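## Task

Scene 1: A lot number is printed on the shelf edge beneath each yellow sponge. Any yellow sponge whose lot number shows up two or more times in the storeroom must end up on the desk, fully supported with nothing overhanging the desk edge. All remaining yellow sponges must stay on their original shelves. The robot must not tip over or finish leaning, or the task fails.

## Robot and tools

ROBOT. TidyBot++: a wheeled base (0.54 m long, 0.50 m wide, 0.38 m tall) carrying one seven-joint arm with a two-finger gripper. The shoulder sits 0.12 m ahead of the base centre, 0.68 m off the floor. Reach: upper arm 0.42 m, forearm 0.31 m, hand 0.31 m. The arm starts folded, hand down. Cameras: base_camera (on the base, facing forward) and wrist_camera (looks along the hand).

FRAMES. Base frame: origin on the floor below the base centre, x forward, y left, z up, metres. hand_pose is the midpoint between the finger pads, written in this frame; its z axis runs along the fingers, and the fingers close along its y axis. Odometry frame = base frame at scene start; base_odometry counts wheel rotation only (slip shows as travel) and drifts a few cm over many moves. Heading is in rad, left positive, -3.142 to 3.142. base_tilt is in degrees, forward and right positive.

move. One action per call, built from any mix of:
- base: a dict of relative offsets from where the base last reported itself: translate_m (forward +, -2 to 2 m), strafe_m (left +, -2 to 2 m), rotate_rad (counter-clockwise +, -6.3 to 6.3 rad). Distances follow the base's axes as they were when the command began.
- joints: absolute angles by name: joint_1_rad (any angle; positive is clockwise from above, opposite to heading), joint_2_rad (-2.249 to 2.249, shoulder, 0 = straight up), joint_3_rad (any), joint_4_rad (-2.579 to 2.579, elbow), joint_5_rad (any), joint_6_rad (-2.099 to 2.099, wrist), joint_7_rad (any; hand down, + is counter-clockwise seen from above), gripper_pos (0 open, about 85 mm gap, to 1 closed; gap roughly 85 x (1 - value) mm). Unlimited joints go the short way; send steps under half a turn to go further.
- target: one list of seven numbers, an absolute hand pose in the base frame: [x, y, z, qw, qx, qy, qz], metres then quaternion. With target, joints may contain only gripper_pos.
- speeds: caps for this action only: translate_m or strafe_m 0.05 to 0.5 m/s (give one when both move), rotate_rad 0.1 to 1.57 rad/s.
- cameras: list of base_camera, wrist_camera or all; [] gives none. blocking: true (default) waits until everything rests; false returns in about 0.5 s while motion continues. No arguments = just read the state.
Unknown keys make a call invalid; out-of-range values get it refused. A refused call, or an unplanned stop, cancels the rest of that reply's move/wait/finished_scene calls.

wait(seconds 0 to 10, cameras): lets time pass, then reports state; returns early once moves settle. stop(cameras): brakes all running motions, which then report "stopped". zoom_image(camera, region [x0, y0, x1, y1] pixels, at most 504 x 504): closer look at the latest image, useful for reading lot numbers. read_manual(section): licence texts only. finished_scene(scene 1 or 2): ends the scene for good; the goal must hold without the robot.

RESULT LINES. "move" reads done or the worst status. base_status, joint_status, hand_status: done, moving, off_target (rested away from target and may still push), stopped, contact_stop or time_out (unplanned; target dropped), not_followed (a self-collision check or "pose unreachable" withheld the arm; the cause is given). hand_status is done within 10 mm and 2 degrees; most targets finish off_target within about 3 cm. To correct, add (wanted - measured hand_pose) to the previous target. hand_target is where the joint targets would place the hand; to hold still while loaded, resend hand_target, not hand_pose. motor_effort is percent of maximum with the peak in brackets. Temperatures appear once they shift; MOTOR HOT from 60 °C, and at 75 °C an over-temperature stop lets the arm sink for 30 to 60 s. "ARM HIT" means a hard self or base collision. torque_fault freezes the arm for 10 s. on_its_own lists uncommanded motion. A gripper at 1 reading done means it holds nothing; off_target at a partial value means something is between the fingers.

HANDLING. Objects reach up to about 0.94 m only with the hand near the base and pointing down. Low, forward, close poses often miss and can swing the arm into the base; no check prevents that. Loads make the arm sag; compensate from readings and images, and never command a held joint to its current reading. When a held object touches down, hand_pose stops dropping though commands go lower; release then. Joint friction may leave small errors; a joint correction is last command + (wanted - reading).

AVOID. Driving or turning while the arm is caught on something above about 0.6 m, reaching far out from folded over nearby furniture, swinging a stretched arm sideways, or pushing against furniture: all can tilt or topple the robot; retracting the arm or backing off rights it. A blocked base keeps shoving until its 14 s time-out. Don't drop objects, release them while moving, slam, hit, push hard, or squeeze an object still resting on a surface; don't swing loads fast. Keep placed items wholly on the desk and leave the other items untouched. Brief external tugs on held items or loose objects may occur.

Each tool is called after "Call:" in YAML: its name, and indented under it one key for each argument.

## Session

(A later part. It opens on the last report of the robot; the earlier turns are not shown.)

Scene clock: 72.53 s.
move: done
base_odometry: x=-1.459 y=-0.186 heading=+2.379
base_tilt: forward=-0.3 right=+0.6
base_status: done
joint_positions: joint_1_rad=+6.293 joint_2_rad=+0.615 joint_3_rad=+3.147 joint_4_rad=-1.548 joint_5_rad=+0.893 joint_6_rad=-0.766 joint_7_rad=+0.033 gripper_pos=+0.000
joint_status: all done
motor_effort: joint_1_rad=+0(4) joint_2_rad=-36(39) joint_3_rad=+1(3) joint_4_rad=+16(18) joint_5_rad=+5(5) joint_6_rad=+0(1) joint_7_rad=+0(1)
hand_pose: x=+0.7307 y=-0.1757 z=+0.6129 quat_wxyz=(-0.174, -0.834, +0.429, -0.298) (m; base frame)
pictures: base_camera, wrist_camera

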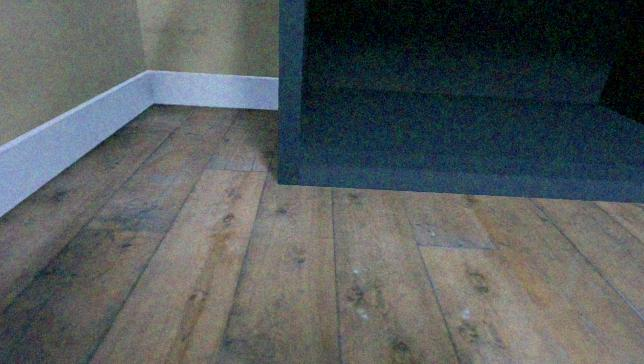

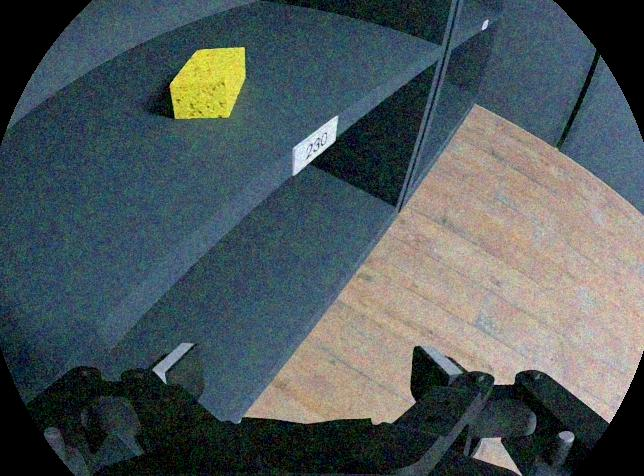

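Call:
move:
  base: {"translate_m": 0.12, "strafe_m": -0.02}
  speeds: {"translate_m": 0.15}

Scene clock: 75.13 s.
move: done
base_odometry: x=-1.532 y=-0.088 heading=+2.379
base_tilt: forward=-0.3 right=+0.6
base_status: done
joint_positions: joint_1_rad=+6.293 joint_2_rad=+0.614 joint_3_rad=+3.147 joint_4_rad=-1.545 joint_5_rad=+0.893 joint_6_rad=-0.768 joint_7_rad=+0.033 gripper_pos=+0.000
motor_effort: joint_1_rad=+0(2) joint_2_rad=-36(39) joint_3_rad=+1(2) joint_4_rad=+16(18) joint_5_rad=+5(5) joint_6_rad=+0(1) joint_7_rad=+0(1)
hand_pose: x=+0.7316 y=-0.1759 z=+0.6145 quat_wxyz=(-0.174, -0.834, +0.430, -0.299) (m; base frame)
pictures: base_camera, wrist_camera

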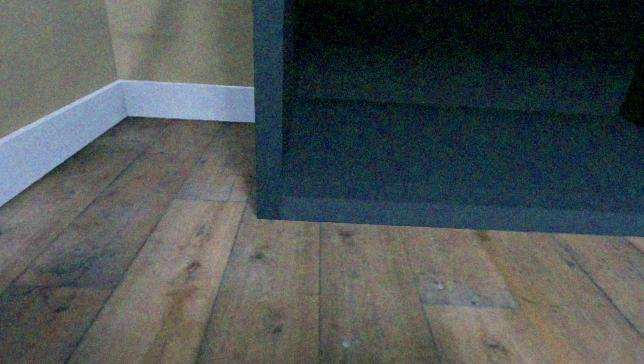

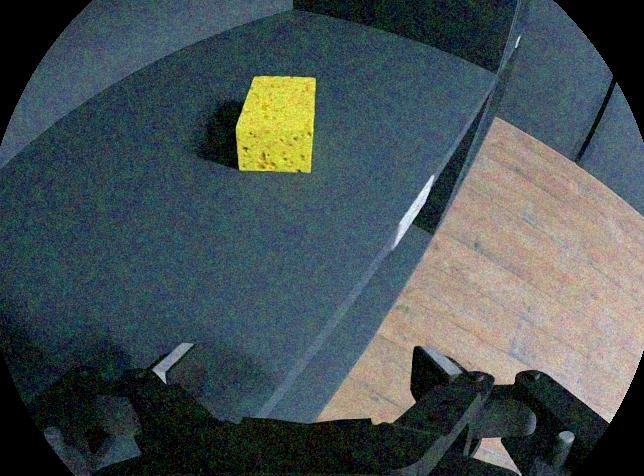

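Call:
move:
  base: {"translate_m": 0.09, "strafe_m": -0.108}
  speeds: {"translate_m": 0.1}

Scene clock: 78.57 s.
move: done
base_odometry: x=-1.522 y=+0.052 heading=+2.379
base_tilt: forward=-0.3 right=+0.6
base_status: done
joint_positions: joint_1_rad=+6.290 joint_2_rad=+0.614 joint_3_rad=+3.147 joint_4_rad=-1.545 joint_5_rad=+0.893 joint_6_rad=-0.768 joint_7_rad=+0.033 gripper_pos=+0.000
motor_effort: joint_1_rad=+0(3) joint_2_rad=-36(38) joint_3_rad=+1(3) joint_4_rad=+16(17) joint_5_rad=+5(5) joint_6_rad=+0(1) joint_7_rad=+0(1)
hand_pose: x=+0.7320 y=-0.1743 z=+0.6145 quat_wxyz=(-0.174, -0.834, +0.429, -0.300) (m; base frame)
pictures: base_camera, wrist_camera

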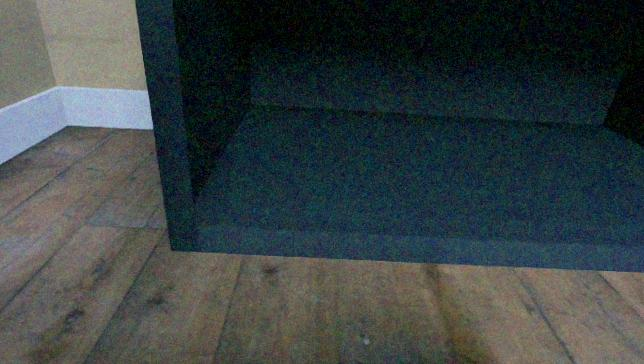

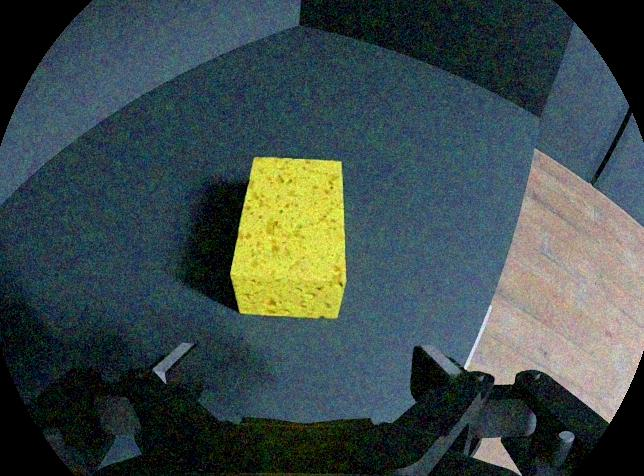

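Call:
move:
  base: {"translate_m": 0.068, "strafe_m": -0.09}
  speeds: {"translate_m": 0.1}

Scene clock: 81.17 s.
move: done
base_odometry: x=-1.510 y=+0.164 heading=+2.380
base_tilt: forward=-0.3 right=+0.6
base_status: done
joint_positions: joint_1_rad=+6.287 joint_2_rad=+0.614 joint_3_rad=+3.146 joint_4_rad=-1.545 joint_5_rad=+0.893 joint_6_rad=-0.768 joint_7_rad=+0.033 gripper_pos=+0.000
motor_effort: joint_1_rad=+0(3) joint_2_rad=-36(38) joint_3_rad=+1(4) joint_4_rad=+16(17) joint_5_rad=+5(5) joint_6_rad=+1(1) joint_7_rad=+0(1)
hand_pose: x=+0.7325 y=-0.1725 z=+0.6146 quat_wxyz=(-0.174, -0.835, +0.428, -0.300) (m; base frame)
pictures: base_camera, wrist_camera

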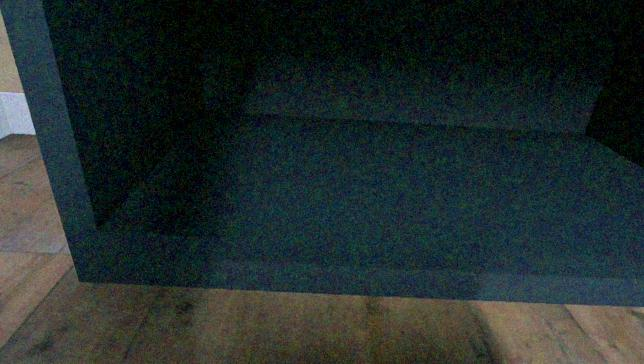

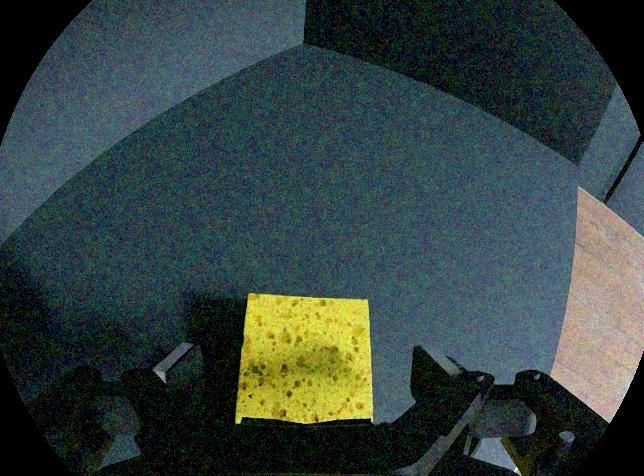

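Call:
move:
  joints: {"joint_1_rad": 0.0, "joint_2_rad": 0.672, "joint_3_rad": 3.14, "joint_4_rad": -1.566, "joint_5_rad": 1.03, "joint_6_rad": -0.67, "joint_7_rad": -0.1}

Scene clock: 82.73 s.
move: done
base_odometry: x=-1.510 y=+0.164 heading=+2.380
base_tilt: forward=-0.3 right=+0.6
joint_positions: joint_1_rad=+6.287 joint_2_rad=+0.645 joint_3_rad=+3.146 joint_4_rad=-1.551 joint_5_rad=+0.982 joint_6_rad=-0.688 joint_7_rad=-0.080 gripper_pos=+0.000
joint_status: all done
motor_effort: joint_1_rad=+0(2) joint_2_rad=-36(38) joint_3_rad=+1(3) joint_4_rad=+16(17) joint_5_rad=+5(6) joint_6_rad=+0(1) joint_7_rad=+0(1)
hand_pose: x=+0.7564 y=-0.1685 z=+0.6048 quat_wxyz=(-0.152, -0.828, +0.426, -0.330) (m; base frame)
pictures: base_camera, wrist_camera

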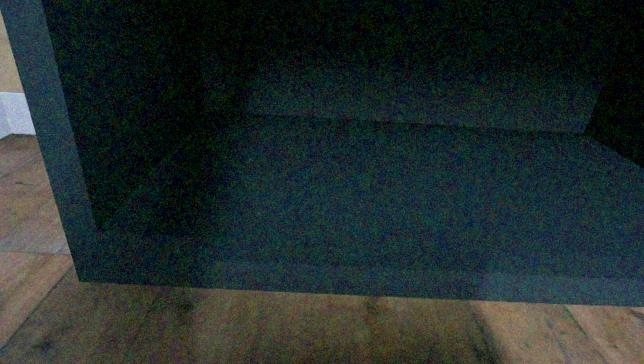

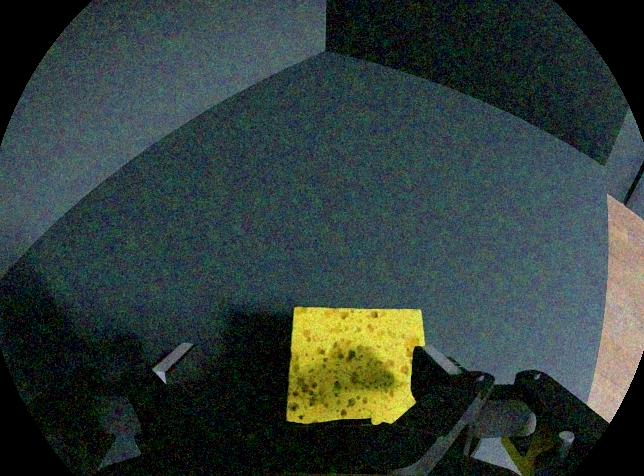

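Call:
move:
  joints: {"joint_2_rad": 0.683, "joint_4_rad": -1.61, "joint_6_rad": -0.76}

Scene clock: 84.00 s.
move: done
base_odometry: x=-1.510 y=+0.164 heading=+2.380
base_tilt: forward=-0.3 right=+0.6
joint_positions: joint_1_rad=+6.287 joint_2_rad=+0.653 joint_3_rad=+3.146 joint_4_rad=-1.588 joint_5_rad=+0.982 joint_6_rad=-0.729 joint_7_rad=-0.080 gripper_pos=+0.000
joint_status: all done
motor_effort: joint_1_rad=-1(1) joint_2_rad=-37(38) joint_3_rad=+1(2) joint_4_rad=+16(17) joint_5_rad=+4(5) joint_6_rad=+0(1) joint_7_rad=-1(1)
hand_pose: x=+0.7298 y=-0.1765 z=+0.5864 quat_wxyz=(-0.180, -0.832, +0.429, -0.303) (m; base frame)
pictures: base_camera, wrist_camera

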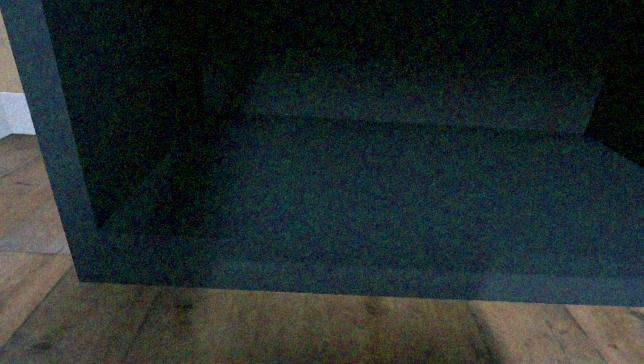

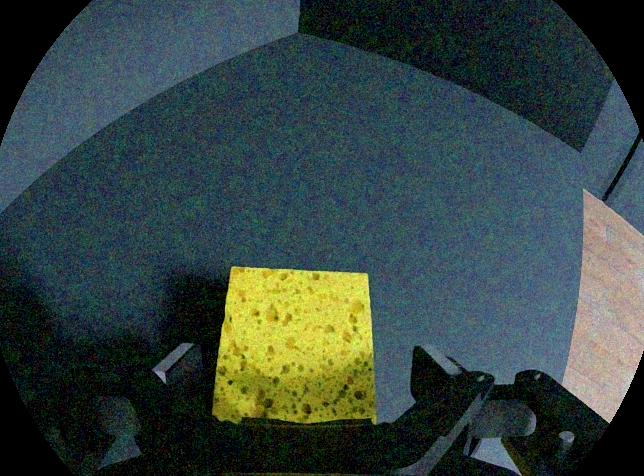

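Call:
move:
  joints: {"joint_2_rad": 0.697, "joint_4_rad": -1.62}
  cameras: ["wrist_camera"]

Scene clock: 85.00 s.
move: done
base_odometry: x=-1.510 y=+0.164 heading=+2.380
base_tilt: forward=-0.3 right=+0.6
joint_positions: joint_1_rad=+6.287 joint_2_rad=+0.666 joint_3_rad=+3.146 joint_4_rad=-1.594 joint_5_rad=+0.982 joint_6_rad=-0.729 joint_7_rad=-0.080 gripper_pos=+0.000
joint_status: all done
motor_effort: joint_1_rad=+0(1) joint_2_rad=-36(38) joint_3_rad=+1(2) joint_4_rad=+14(16) joint_5_rad=+5(5) joint_6_rad=-1(1) joint_7_rad=+0(1)
hand_pose: x=+0.7262 y=-0.1765 z=+0.5769 quat_wxyz=(-0.184, -0.834, +0.427, -0.296) (m; base frame)
pictures: wrist_camera

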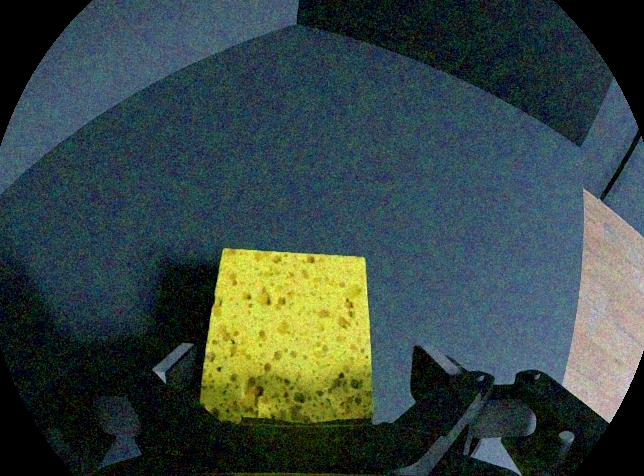

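Call:
move:
  base: {"translate_m": 0.015, "strafe_m": -0.008}
  speeds: {"translate_m": 0.05}
  cameras: ["wrist_camera"]

Scene clock: 86.10 s.
move: done
base_odometry: x=-1.515 y=+0.181 heading=+2.379
base_tilt: forward=-0.3 right=+0.6
base_status: done
joint_positions: joint_1_rad=+6.287 joint_2_rad=+0.667 joint_3_rad=+3.146 joint_4_rad=-1.594 joint_5_rad=+0.982 joint_6_rad=-0.729 joint_7_rad=-0.080 gripper_pos=+0.000
motor_effort: joint_1_rad=+0(4) joint_2_rad=-36(38) joint_3_rad=+2(4) joint_4_rad=+14(16) joint_5_rad=+5(5) joint_6_rad=+0(1) joint_7_rad=+0(1)
hand_pose: x=+0.7258 y=-0.1761 z=+0.5759 quat_wxyz=(-0.184, -0.835, +0.427, -0.295) (m; base frame)
pictures: wrist_camera

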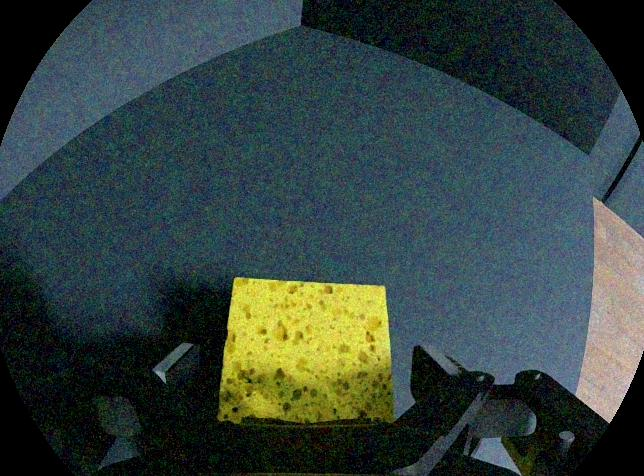

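Call:
move:
  joints: {"joint_2_rad": 0.711, "joint_4_rad": -1.632}
  cameras: ["wrist_camera"]

Scene clock: 87.00 s.
move: done
base_odometry: x=-1.515 y=+0.181 heading=+2.379
base_tilt: forward=-0.3 right=+0.6
joint_positions: joint_1_rad=+6.287 joint_2_rad=+0.680 joint_3_rad=+3.146 joint_4_rad=-1.605 joint_5_rad=+0.982 joint_6_rad=-0.729 joint_7_rad=-0.080 gripper_pos=+0.000
joint_status: all done
motor_effort: joint_1_rad=+0(1) joint_2_rad=-37(38) joint_3_rad=+2(2) joint_4_rad=+14(16) joint_5_rad=+5(5) joint_6_rad=-1(1) joint_7_rad=+0(1)
hand_pose: x=+0.7197 y=-0.1760 z=+0.5643 quat_wxyz=(-0.189, -0.838, +0.425, -0.285) (m; base frame)
pictures: wrist_camera

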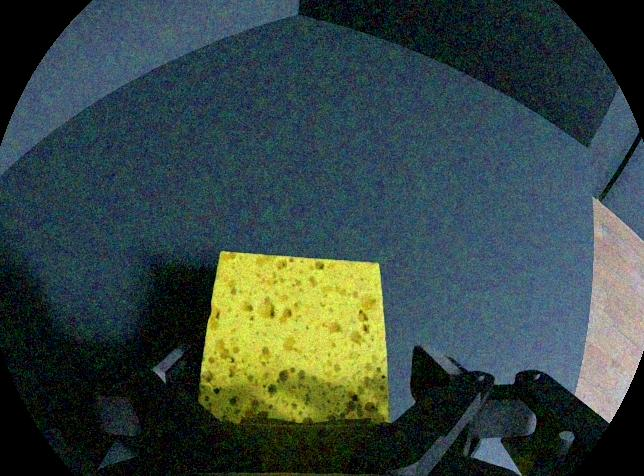

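Call:
move:
  joints: {"gripper_pos": 0.45}

Scene clock: 87.97 s.
move: off_target
base_odometry: x=-1.515 y=+0.181 heading=+2.379
base_tilt: forward=-0.3 right=+0.6
joint_positions: joint_1_rad=+6.287 joint_2_rad=+0.678 joint_3_rad=+3.146 joint_4_rad=-1.606 joint_5_rad=+0.983 joint_6_rad=-0.729 joint_7_rad=-0.080 gripper_pos=+0.359
joint_status: gripper_pos off_target (ended at +0.359, target +0.450)
motor_effort: joint_1_rad=+0(1) joint_2_rad=-31(37) joint_3_rad=+1(2) joint_4_rad=+10(15) joint_5_rad=+3(5) joint_6_rad=-1(1) joint_7_rad=+0(1)
hand_pose: x=+0.7197 y=-0.1760 z=+0.5655 quat_wxyz=(-0.189, -0.838, +0.425, -0.286) (m; base frame)
pictures: base_camera, wrist_camera

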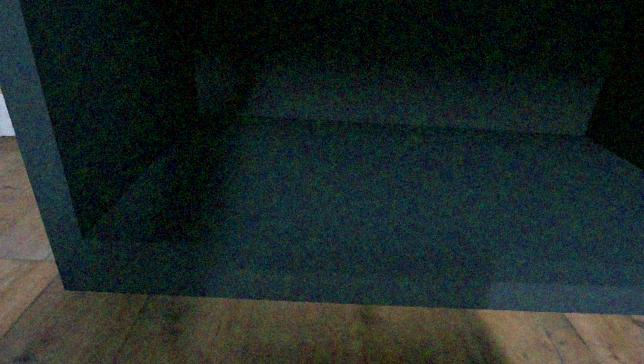

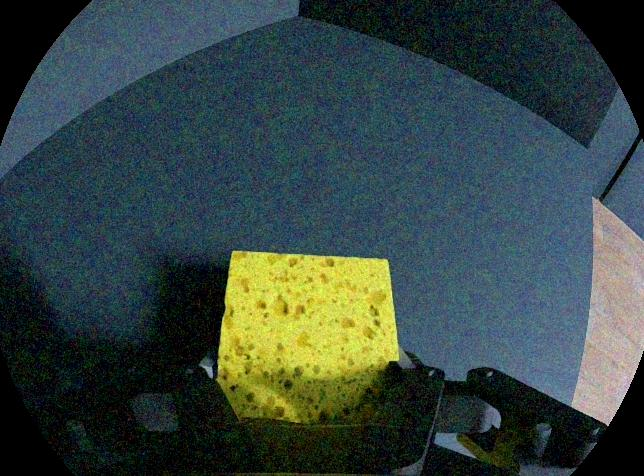

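Call:
move:
  joints: {"joint_2_rad": 0.66, "joint_4_rad": -1.57}

Scene clock: 89.03 s.
move: done
base_odometry: x=-1.515 y=+0.181 heading=+2.379
base_tilt: forward=-0.3 right=+0.6
joint_positions: joint_1_rad=+6.287 joint_2_rad=+0.655 joint_3_rad=+3.146 joint_4_rad=-1.586 joint_5_rad=+0.983 joint_6_rad=-0.729 joint_7_rad=-0.080 gripper_pos=+0.359
joint_status: all done
motor_effort: joint_1_rad=+0(1) joint_2_rad=-37(38) joint_3_rad=+2(2) joint_4_rad=+16(16) joint_5_rad=+5(5) joint_6_rad=-1(2) joint_7_rad=+0(1)
hand_pose: x=+0.7308 y=-0.1761 z=+0.5859 quat_wxyz=(-0.180, -0.832, +0.429, -0.303) (m; base frame)
pictures: base_camera, wrist_camera

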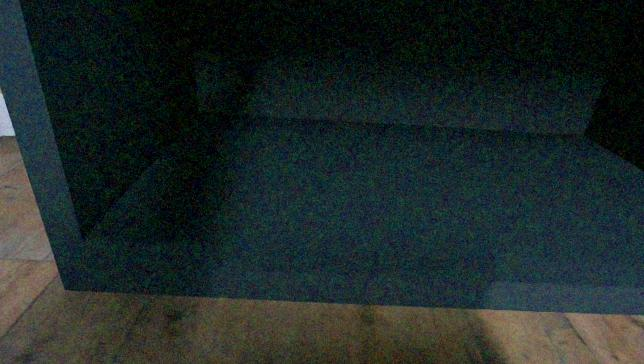

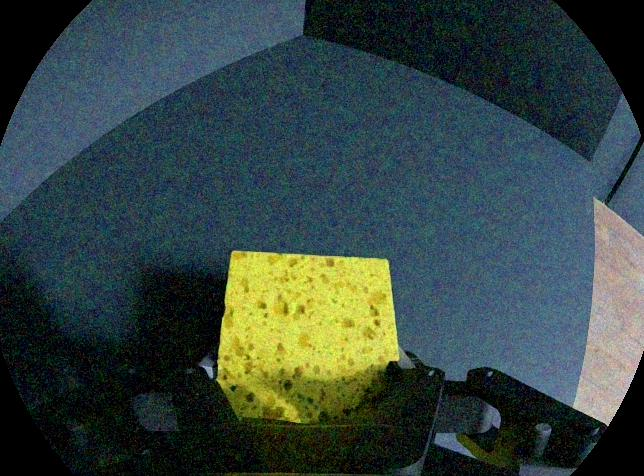

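Call:
move:
  joints: {"joint_2_rad": 0.6, "joint_4_rad": -1.55, "gripper_pos": 0.7}

Scene clock: 90.03 s.
move: off_target
base_odometry: x=-1.515 y=+0.181 heading=+2.379
base_tilt: forward=-0.3 right=+0.6
joint_positions: joint_1_rad=+6.287 joint_2_rad=+0.587 joint_3_rad=+3.146 joint_4_rad=-1.566 joint_5_rad=+0.983 joint_6_rad=-0.729 joint_7_rad=-0.080 gripper_pos=+0.359
joint_status: gripper_pos off_target (ended at +0.359, target +0.700); the others done
motor_effort: joint_1_rad=-1(1) joint_2_rad=-36(40) joint_3_rad=+1(2) joint_4_rad=+16(17) joint_5_rad=+5(5) joint_6_rad=+0(1) joint_7_rad=-1(1)
hand_pose: x=+0.7438 y=-0.1761 z=+0.6355 quat_wxyz=(-0.161, -0.818, +0.436, -0.340) (m; base frame)
pictures: base_camera, wrist_camera

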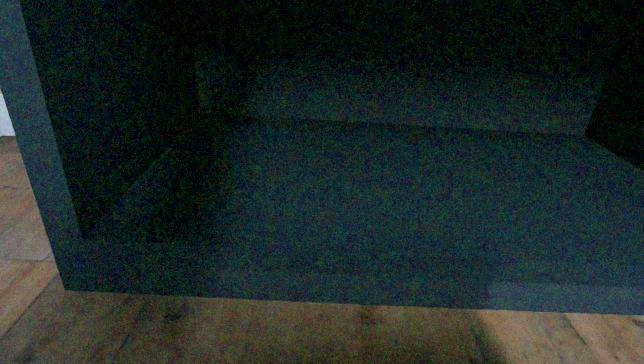

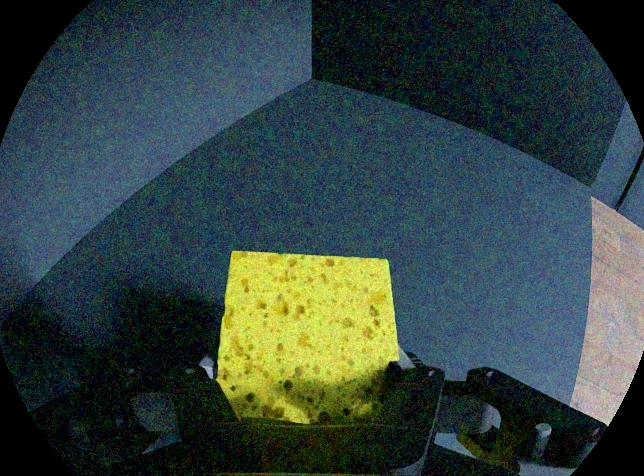

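Call:
move:
  base: {"translate_m": -0.4}
  speeds: {"translate_m": 0.3}
  cameras: ["wrist_camera"]

Call:
move:
  joints: {"joint_1_rad": 0.03, "joint_2_rad": -0.3, "joint_4_rad": -2.5, "joint_5_rad": 0.0, "joint_6_rad": 0.4, "joint_7_rad": 1.6}

Scene clock: 93.20 s.
move: done
base_odometry: x=-1.225 y=-0.095 heading=+2.379
base_tilt: forward=-0.3 right=+0.6
base_status: done
joint_positions: joint_1_rad=+6.286 joint_2_rad=+0.586 joint_3_rad=+3.146 joint_4_rad=-1.564 joint_5_rad=+0.983 joint_6_rad=-0.729 joint_7_rad=-0.080 gripper_pos=+0.359
motor_effort: joint_1_rad=-1(3) joint_2_rad=-36(40) joint_3_rad=+2(3) joint_4_rad=+17(18) joint_5_rad=+5(6) joint_6_rad=+0(1) joint_7_rad=+0(1)
hand_pose: x=+0.7449 y=-0.1757 z=+0.6374 quat_wxyz=(-0.160, -0.817, +0.436, -0.341) (m; base frame)
pictures: wrist_camera

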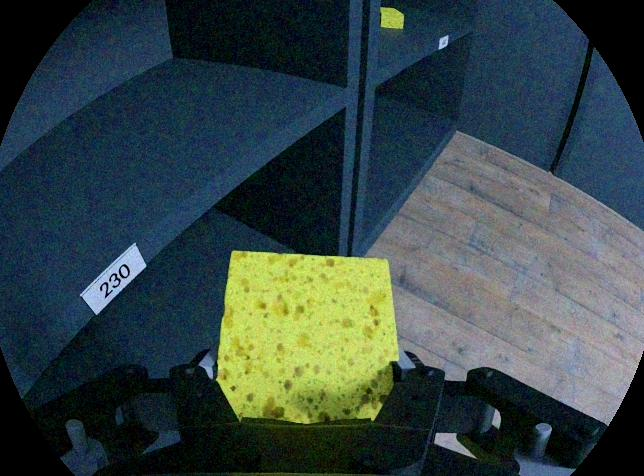

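Scene clock: 95.93 s.
move: done
base_odometry: x=-1.225 y=-0.095 heading=+2.379
base_tilt: forward=-0.4 right=+0.6
joint_positions: joint_1_rad=+6.294 joint_2_rad=-0.292 joint_3_rad=+3.146 joint_4_rad=-2.471 joint_5_rad=+0.076 joint_6_rad=+0.336 joint_7_rad=+1.556 gripper_pos=+0.359
joint_status: all done
motor_effort: joint_1_rad=+0(1) joint_2_rad=-8(39) joint_3_rad=+0(2) joint_4_rad=+19(20) joint_5_rad=+0(6) joint_6_rad=+9(10) joint_7_rad=+0(1)
hand_pose: x=+0.5557 y=+0.0026 z=+0.8213 quat_wxyz=(-0.011, -0.796, -0.024, -0.604) (m; base frame)
pictures: base_camera, wrist_camera

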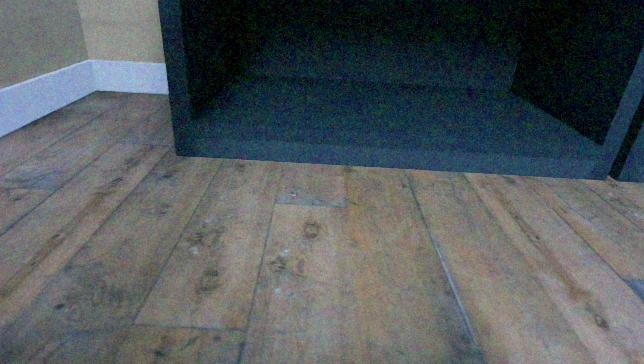

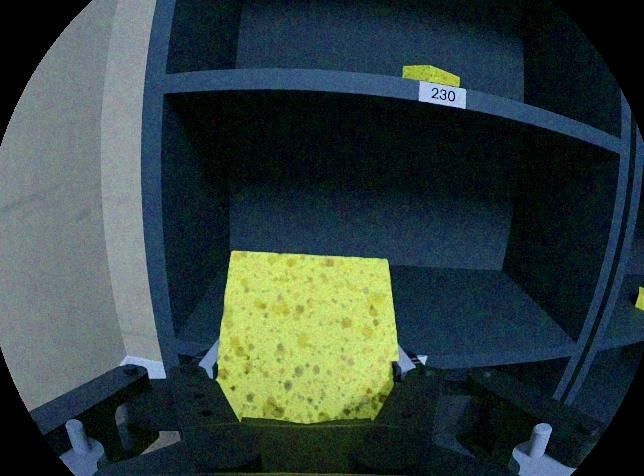

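Call:
move:
  base: {"strafe_m": -0.9}
  cameras: []

Call:
move:
  base: {"translate_m": -1.05, "rotate_rad": 1.571}

Scene clock: 104.07 s.
move: done
base_odometry: x=-0.604 y=+0.555 heading=+2.379
base_tilt: forward=-0.3 right=+0.6
base_status: done
joint_positions: joint_1_rad=+6.298 joint_2_rad=-0.292 joint_3_rad=+3.145 joint_4_rad=-2.471 joint_5_rad=+0.072 joint_6_rad=+0.340 joint_7_rad=+1.559 gripper_pos=+0.359
motor_effort: joint_1_rad=+0(1) joint_2_rad=-8(9) joint_3_rad=+1(3) joint_4_rad=+19(20) joint_5_rad=+0(1) joint_6_rad=+8(9) joint_7_rad=+0(1)
hand_pose: x=+0.5559 y=+0.0006 z=+0.8225 quat_wxyz=(-0.013, -0.795, -0.022, -0.606) (m; base frame)
pictures: none

Scene clock: 107.57 s.
move: done
base_odometry: x=+0.156 y=-0.170 heading=-2.332
base_tilt: forward=-0.3 right=+0.6
base_status: done
joint_positions: joint_1_rad=+6.302 joint_2_rad=-0.293 joint_3_rad=+3.141 joint_4_rad=-2.472 joint_5_rad=+0.071 joint_6_rad=+0.343 joint_7_rad=+1.559 gripper_pos=+0.359
motor_effort: joint_1_rad=-1(2) joint_2_rad=-8(12) joint_3_rad=+0(3) joint_4_rad=+19(20) joint_5_rad=+1(1) joint_6_rad=+8(10) joint_7_rad=+0(1)
hand_pose: x=+0.5559 y=+0.0007 z=+0.8234 quat_wxyz=(-0.013, -0.794, -0.022, -0.607) (m; base frame)
pictures: base_camera, wrist_camera

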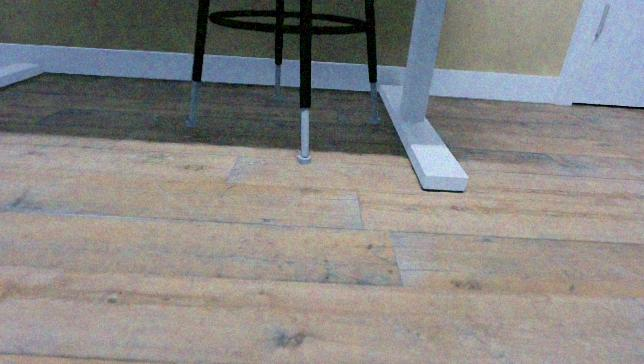

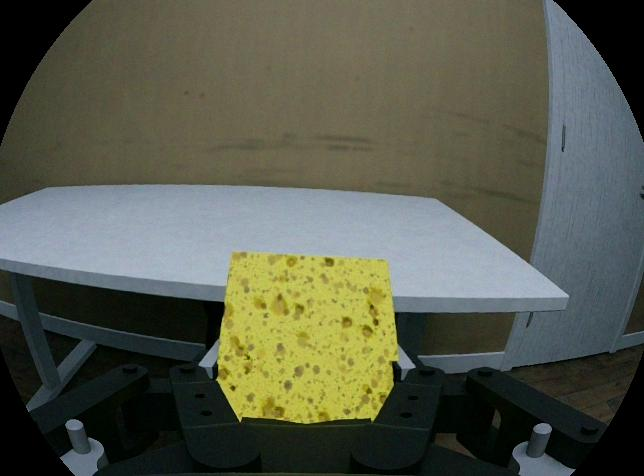

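Call:
move:
  joints: {"joint_1_rad": 0.0, "joint_2_rad": 0.22, "joint_4_rad": -1.50, "joint_5_rad": -0.05, "joint_6_rad": -0.74, "joint_7_rad": 1.6}

Scene clock: 111.67 s.
move: done
base_odometry: x=+0.156 y=-0.170 heading=-2.332
base_tilt: forward=-0.3 right=+0.6
joint_positions: joint_1_rad=+6.302 joint_2_rad=+0.193 joint_3_rad=+3.141 joint_4_rad=-1.521 joint_5_rad=+0.025 joint_6_rad=-0.682 joint_7_rad=+1.559 gripper_pos=+0.359
joint_status: all done
motor_effort: joint_1_rad=+0(2) joint_2_rad=-26(28) joint_3_rad=+0(1) joint_4_rad=+21(22) joint_5_rad=+1(2) joint_6_rad=+6(10) joint_7_rad=+0(1)
hand_pose: x=+0.7218 y=-0.0146 z=+0.8210 quat_wxyz=(-0.012, -0.931, +0.008, -0.364) (m; base frame)
pictures: base_camera, wrist_camera

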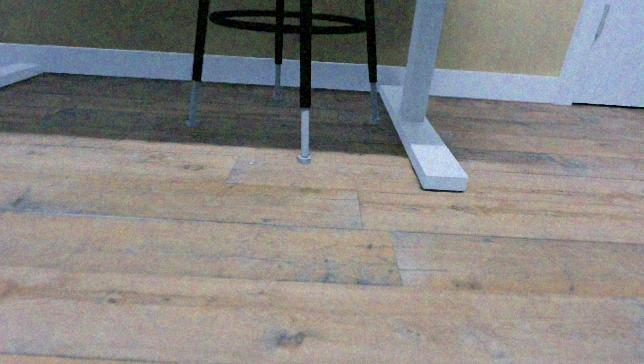

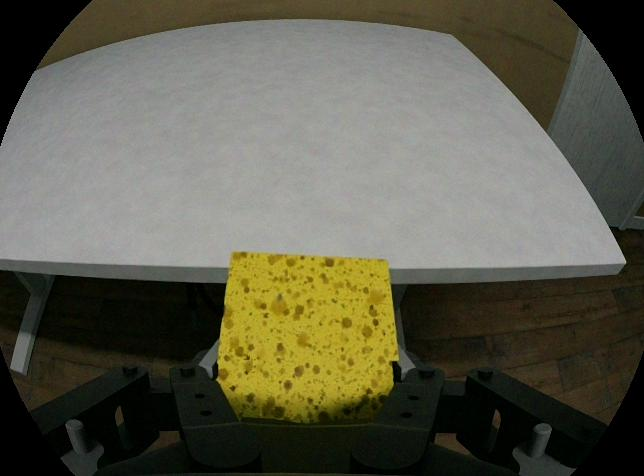

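Call:
move:
  base: {"translate_m": 0.3}
  speeds: {"translate_m": 0.25}
  cameras: ["wrist_camera"]

Call:
move:
  joints: {"joint_2_rad": 0.26, "joint_4_rad": -1.6, "joint_6_rad": -0.66}

Scene clock: 114.10 s.
move: done
base_odometry: x=-0.051 y=-0.387 heading=-2.332
base_tilt: forward=-0.3 right=+0.6
base_status: done
joint_positions: joint_1_rad=+6.300 joint_2_rad=+0.207 joint_3_rad=+3.141 joint_4_rad=-1.517 joint_5_rad=+0.024 joint_6_rad=-0.689 joint_7_rad=+1.559 gripper_pos=+0.359
motor_effort: joint_1_rad=-1(2) joint_2_rad=-28(30) joint_3_rad=+0(1) joint_4_rad=+21(22) joint_5_rad=+1(1) joint_6_rad=+6(7) joint_7_rad=+0(1)
hand_pose: x=+0.7234 y=-0.0137 z=+0.8138 quat_wxyz=(-0.011, -0.934, +0.008, -0.357) (m; base frame)
pictures: wrist_camera

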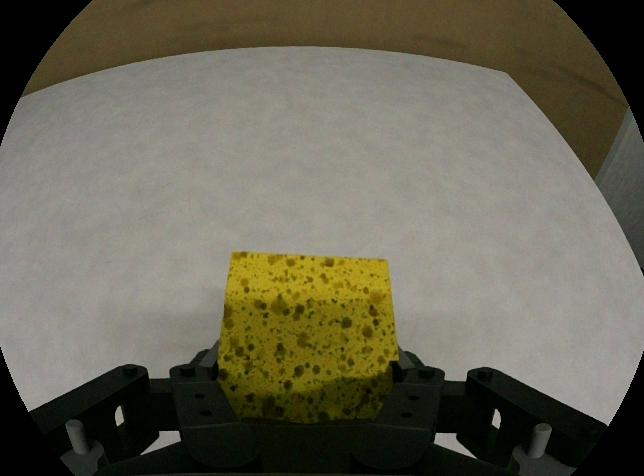

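Scene clock: 115.07 s.
move: done
base_odometry: x=-0.051 y=-0.387 heading=-2.332
base_tilt: forward=-0.3 right=+0.6
joint_positions: joint_1_rad=+6.300 joint_2_rad=+0.240 joint_3_rad=+3.141 joint_4_rad=-1.580 joint_5_rad=+0.024 joint_6_rad=-0.687 joint_7_rad=+1.559 gripper_pos=+0.359
joint_status: all done
motor_effort: joint_1_rad=-1(1) joint_2_rad=-27(30) joint_3_rad=+0(0) joint_4_rad=+20(22) joint_5_rad=+1(1) joint_6_rad=+6(7) joint_7_rad=+0(1)
hand_pose: x=+0.7082 y=-0.0134 z=+0.7624 quat_wxyz=(-0.011, -0.950, +0.007, -0.312) (m; base frame)
pictures: base_camera, wrist_camera

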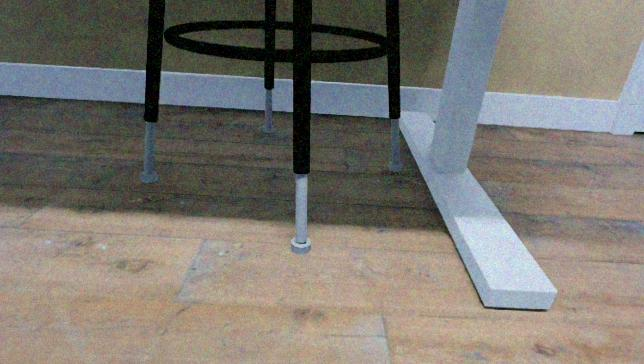

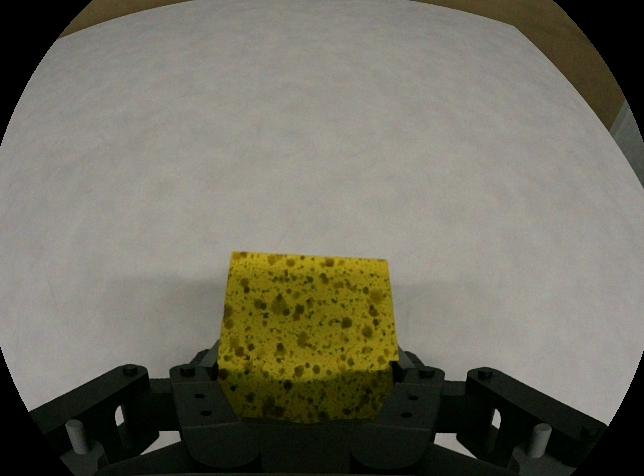

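Call:
move:
  joints: {"joint_2_rad": 0.268, "joint_4_rad": -1.67, "joint_6_rad": -0.5}
  cameras: ["wrist_camera"]

Scene clock: 116.10 s.
move: done
base_odometry: x=-0.051 y=-0.387 heading=-2.332
base_tilt: forward=-0.3 right=+0.6
joint_positions: joint_1_rad=+6.300 joint_2_rad=+0.243 joint_3_rad=+3.141 joint_4_rad=-1.643 joint_5_rad=+0.024 joint_6_rad=-0.556 joint_7_rad=+1.559 gripper_pos=+0.359
joint_status: all done
motor_effort: joint_1_rad=-1(1) joint_2_rad=-26(29) joint_3_rad=+0(0) joint_4_rad=+20(21) joint_5_rad=+1(1) joint_6_rad=+6(7) joint_7_rad=-1(1)
hand_pose: x=+0.7193 y=-0.0128 z=+0.7542 quat_wxyz=(-0.010, -0.940, +0.006, -0.342) (m; base frame)
pictures: wrist_camera

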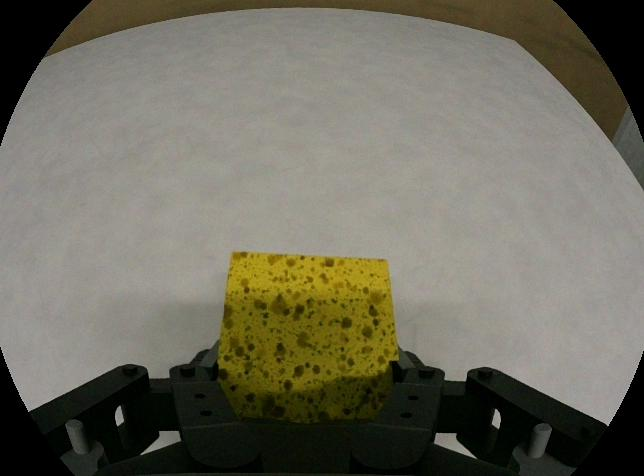

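Call:
move:
  joints: {"joint_2_rad": 0.278, "joint_4_rad": -1.694, "joint_6_rad": -0.465, "gripper_pos": 0.45}
  cameras: ["wrist_camera"]

Call:
move:
  joints: {"joint_2_rad": 0.288, "joint_4_rad": -1.718, "joint_6_rad": -0.435}
  cameras: ["wrist_camera"]

Scene clock: 117.00 s.
move: off_target
base_odometry: x=-0.051 y=-0.387 heading=-2.332
base_tilt: forward=-0.3 right=+0.6
joint_positions: joint_1_rad=+6.300 joint_2_rad=+0.244 joint_3_rad=+3.141 joint_4_rad=-1.657 joint_5_rad=+0.024 joint_6_rad=-0.518 joint_7_rad=+1.560 gripper_pos=+0.359
joint_status: gripper_pos off_target (ended at +0.359, target +0.450); the others done
motor_effort: joint_1_rad=+0(1) joint_2_rad=-23(27) joint_3_rad=+0(0) joint_4_rad=+17(20) joint_5_rad=+0(1) joint_6_rad=+4(7) joint_7_rad=-1(1)
hand_pose: x=+0.7238 y=-0.0126 z=+0.7547 quat_wxyz=(-0.010, -0.935, +0.005, -0.354) (m; base frame)
pictures: wrist_camera

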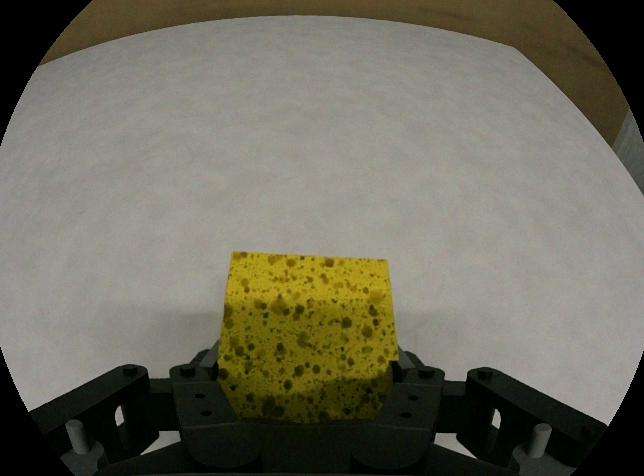

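Scene clock: 117.60 s.
move: off_target
base_odometry: x=-0.051 y=-0.387 heading=-2.332
base_tilt: forward=-0.3 right=+0.6
joint_positions: joint_1_rad=+6.300 joint_2_rad=+0.241 joint_3_rad=+3.141 joint_4_rad=-1.672 joint_5_rad=+0.024 joint_6_rad=-0.488 joint_7_rad=+1.561 gripper_pos=+0.359
joint_status: joint_2_rad off_target (ended at +0.241, target +0.288); joint_4_rad off_target (ended at -1.672, target -1.718); the others done
motor_effort: joint_1_rad=-1(1) joint_2_rad=-21(24) joint_3_rad=+0(1) joint_4_rad=+16(18) joint_5_rad=+0(1) joint_6_rad=+6(6) joint_7_rad=-1(1)
hand_pose: x=+0.7256 y=-0.0125 z=+0.7551 quat_wxyz=(-0.010, -0.932, +0.005, -0.362) (m; base frame)
pictures: wrist_camera

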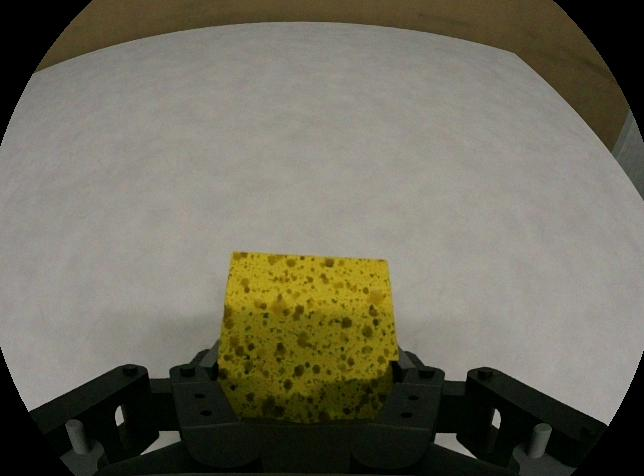

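Call:
move:
  joints: {"joint_2_rad": 0.265, "joint_4_rad": -1.69, "joint_6_rad": -0.435}
  cameras: []

Call:
move:
  joints: {"gripper_pos": 0.3}
  cameras: ["wrist_camera"]

Call:
move:
  joints: {"gripper_pos": 0.0}
  cameras: ["wrist_camera"]

Scene clock: 118.57 s.
move: done
base_odometry: x=-0.051 y=-0.387 heading=-2.332
base_tilt: forward=-0.3 right=+0.6
joint_positions: joint_1_rad=+6.300 joint_2_rad=+0.240 joint_3_rad=+3.141 joint_4_rad=-1.672 joint_5_rad=+0.024 joint_6_rad=-0.487 joint_7_rad=+1.561 gripper_pos=+0.359
joint_status: all done
motor_effort: joint_1_rad=-1(1) joint_2_rad=-25(26) joint_3_rad=+0(1) joint_4_rad=+18(19) joint_5_rad=+0(1) joint_6_rad=+6(7) joint_7_rad=+0(1)
hand_pose: x=+0.7256 y=-0.0124 z=+0.7559 quat_wxyz=(-0.010, -0.932, +0.005, -0.363) (m; base frame)
pictures: none

Scene clock: 119.13 s.
move: done
base_odometry: x=-0.051 y=-0.387 heading=-2.332
base_tilt: forward=-0.3 right=+0.6
joint_positions: joint_1_rad=+6.300 joint_2_rad=+0.241 joint_3_rad=+3.141 joint_4_rad=-1.672 joint_5_rad=+0.023 joint_6_rad=-0.487 joint_7_rad=+1.561 gripper_pos=+0.300
joint_status: all done
motor_effort: joint_1_rad=-1(1) joint_2_rad=-27(27) joint_3_rad=+0(0) joint_4_rad=+19(20) joint_5_rad=+0(1) joint_6_rad=+6(6) joint_7_rad=-1(1)
hand_pose: x=+0.7258 y=-0.0124 z=+0.7554 quat_wxyz=(-0.010, -0.932, +0.005, -0.362) (m; base frame)
pictures: wrist_camera

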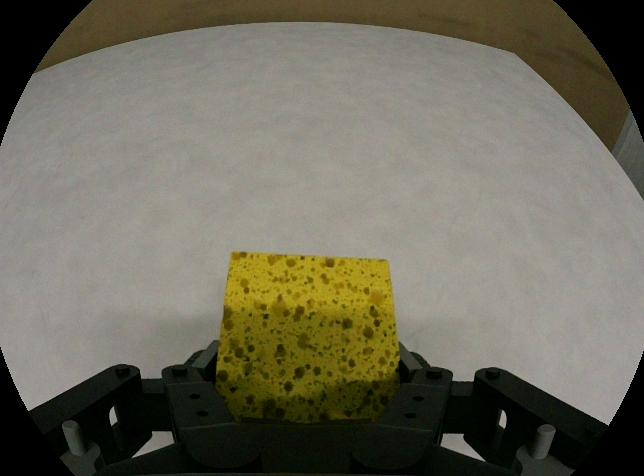

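Scene clock: 119.83 s.
move: done
base_odometry: x=-0.051 y=-0.387 heading=-2.332
base_tilt: forward=-0.3 right=+0.6
joint_positions: joint_1_rad=+6.300 joint_2_rad=+0.241 joint_3_rad=+3.141 joint_4_rad=-1.672 joint_5_rad=+0.023 joint_6_rad=-0.487 joint_7_rad=+1.561 gripper_pos=+0.000
joint_status: all done
motor_effort: joint_1_rad=+0(1) joint_2_rad=-28(28) joint_3_rad=+0(0) joint_4_rad=+19(20) joint_5_rad=+1(1) joint_6_rad=+6(7) joint_7_rad=+0(0)
hand_pose: x=+0.7259 y=-0.0123 z=+0.7552 quat_wxyz=(-0.010, -0.932, +0.005, -0.362) (m; base frame)
pictures: wrist_camera

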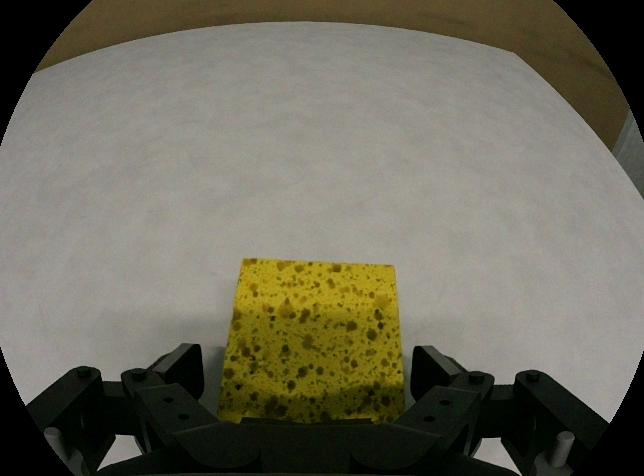

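Call:
move:
  joints: {"joint_2_rad": 0.15, "joint_4_rad": -1.55, "joint_6_rad": -0.55}
  cameras: ["wrist_camera"]

Call:
move:
  base: {"translate_m": -0.35}

Scene clock: 122.27 s.
move: done
base_odometry: x=-0.051 y=-0.387 heading=-2.332
base_tilt: forward=-0.3 right=+0.6
joint_positions: joint_1_rad=+6.300 joint_2_rad=+0.135 joint_3_rad=+3.141 joint_4_rad=-1.557 joint_5_rad=+0.023 joint_6_rad=-0.505 joint_7_rad=+1.561 gripper_pos=+0.000
joint_status: all done
motor_effort: joint_1_rad=-1(1) joint_2_rad=-25(31) joint_3_rad=+0(0) joint_4_rad=+21(22) joint_5_rad=+1(1) joint_6_rad=+7(9) joint_7_rad=-1(1)
hand_pose: x=+0.7398 y=-0.0127 z=+0.8781 quat_wxyz=(-0.011, -0.891, +0.006, -0.455) (m; base frame)
pictures: wrist_camera

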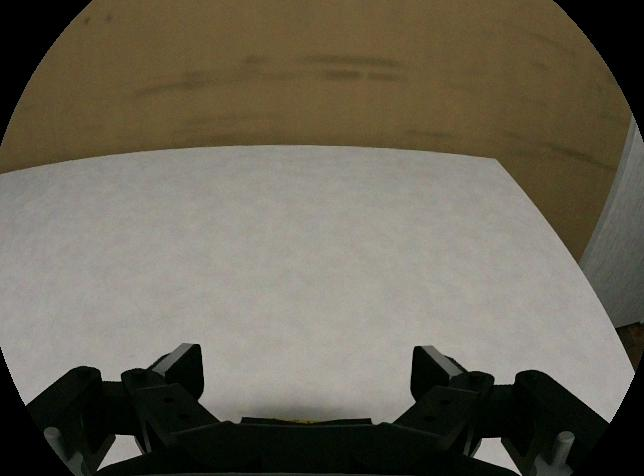

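Scene clock: 124.17 s.
move: done
base_odometry: x=+0.190 y=-0.134 heading=-2.331
base_tilt: forward=-0.3 right=+0.6
base_status: done
joint_positions: joint_1_rad=+6.297 joint_2_rad=+0.131 joint_3_rad=+3.141 joint_4_rad=-1.557 joint_5_rad=+0.022 joint_6_rad=-0.507 joint_7_rad=+1.561 gripper_pos=+0.000
motor_effort: joint_1_rad=+0(3) joint_2_rad=-25(29) joint_3_rad=+0(3) joint_4_rad=+21(23) joint_5_rad=+1(1) joint_6_rad=+7(9) joint_7_rad=+0(1)
hand_pose: x=+0.7388 y=-0.0102 z=+0.8802 quat_wxyz=(-0.010, -0.890, +0.004, -0.456) (m; base frame)
pictures: base_camera, wrist_camera

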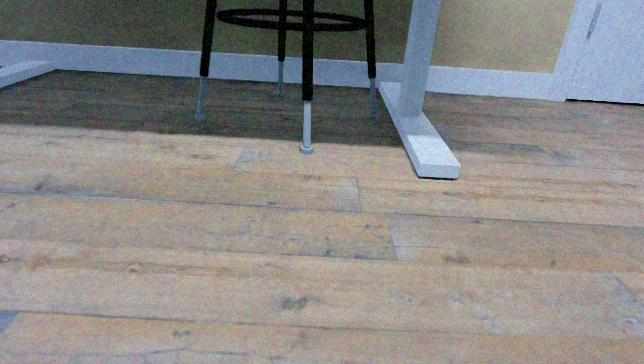

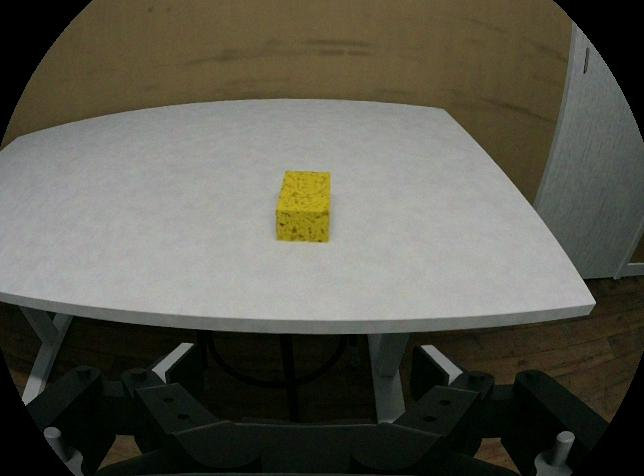

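Call:
move:
  base: {"rotate_rad": -1.572}
  joints: {"joint_1_rad": 0.0, "joint_2_rad": -0.185, "joint_4_rad": -1.13, "joint_5_rad": -0.03, "joint_6_rad": -1.16, "joint_7_rad": 1.58}
  cameras: []

Call:
move:
  base: {"translate_m": 1.165, "strafe_m": 0.794}

Scene clock: 128.70 s.
move: done
base_odometry: x=+0.190 y=-0.134 heading=+2.381
base_tilt: forward=-0.3 right=+0.6
base_status: done
joint_positions: joint_1_rad=+6.287 joint_2_rad=-0.183 joint_3_rad=+3.142 joint_4_rad=-1.146 joint_5_rad=+0.021 joint_6_rad=-1.103 joint_7_rad=+1.561 gripper_pos=+0.000
joint_status: all done
motor_effort: joint_1_rad=+0(4) joint_2_rad=-12(29) joint_3_rad=+0(3) joint_4_rad=+19(24) joint_5_rad=+1(2) joint_6_rad=+8(9) joint_7_rad=+0(1)
hand_pose: x=+0.5742 y=-0.0066 z=+1.1269 quat_wxyz=(-0.009, -0.859, +0.007, -0.512) (m; base frame)
pictures: none

Scene clock: 132.87 s.
move: done
base_odometry: x=-1.201 y=+0.094 heading=+2.380
base_tilt: forward=-0.3 right=+0.6
base_status: done
joint_positions: joint_1_rad=+6.287 joint_2_rad=-0.187 joint_3_rad=+3.142 joint_4_rad=-1.146 joint_5_rad=+0.021 joint_6_rad=-1.106 joint_7_rad=+1.561 gripper_pos=+0.000
motor_effort: joint_1_rad=-1(1) joint_2_rad=-10(15) joint_3_rad=+0(2) joint_4_rad=+19(20) joint_5_rad=+1(1) joint_6_rad=+8(9) joint_7_rad=+0(1)
hand_pose: x=+0.5721 y=-0.0066 z=+1.1281 quat_wxyz=(-0.009, -0.859, +0.007, -0.513) (m; base frame)
pictures: base_camera, wrist_camera

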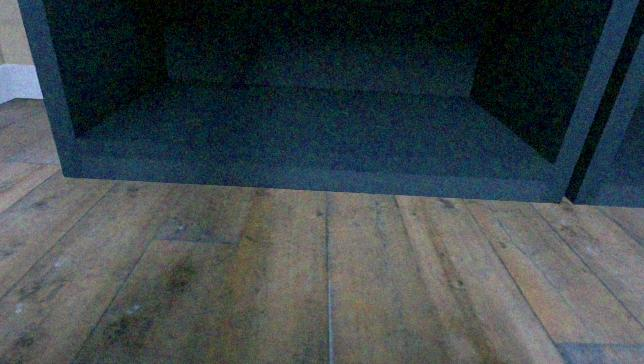

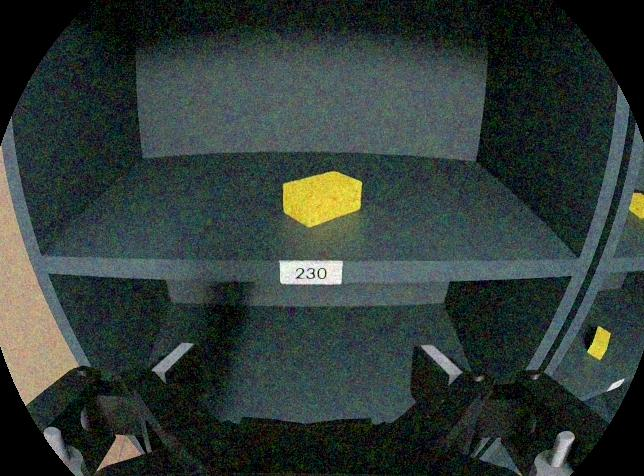

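Call:
zoom_image:
  camera: "wrist_camera"
  region: [240, 150, 400, 290]

Scaled by 3.150.

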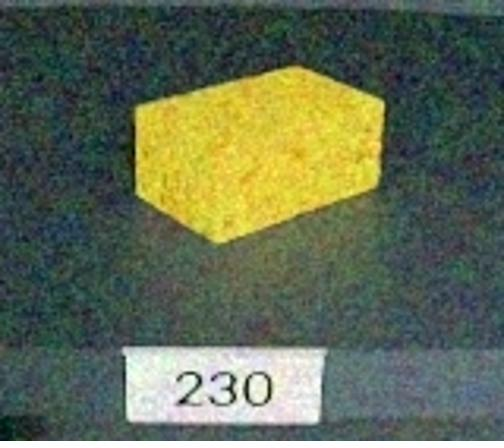

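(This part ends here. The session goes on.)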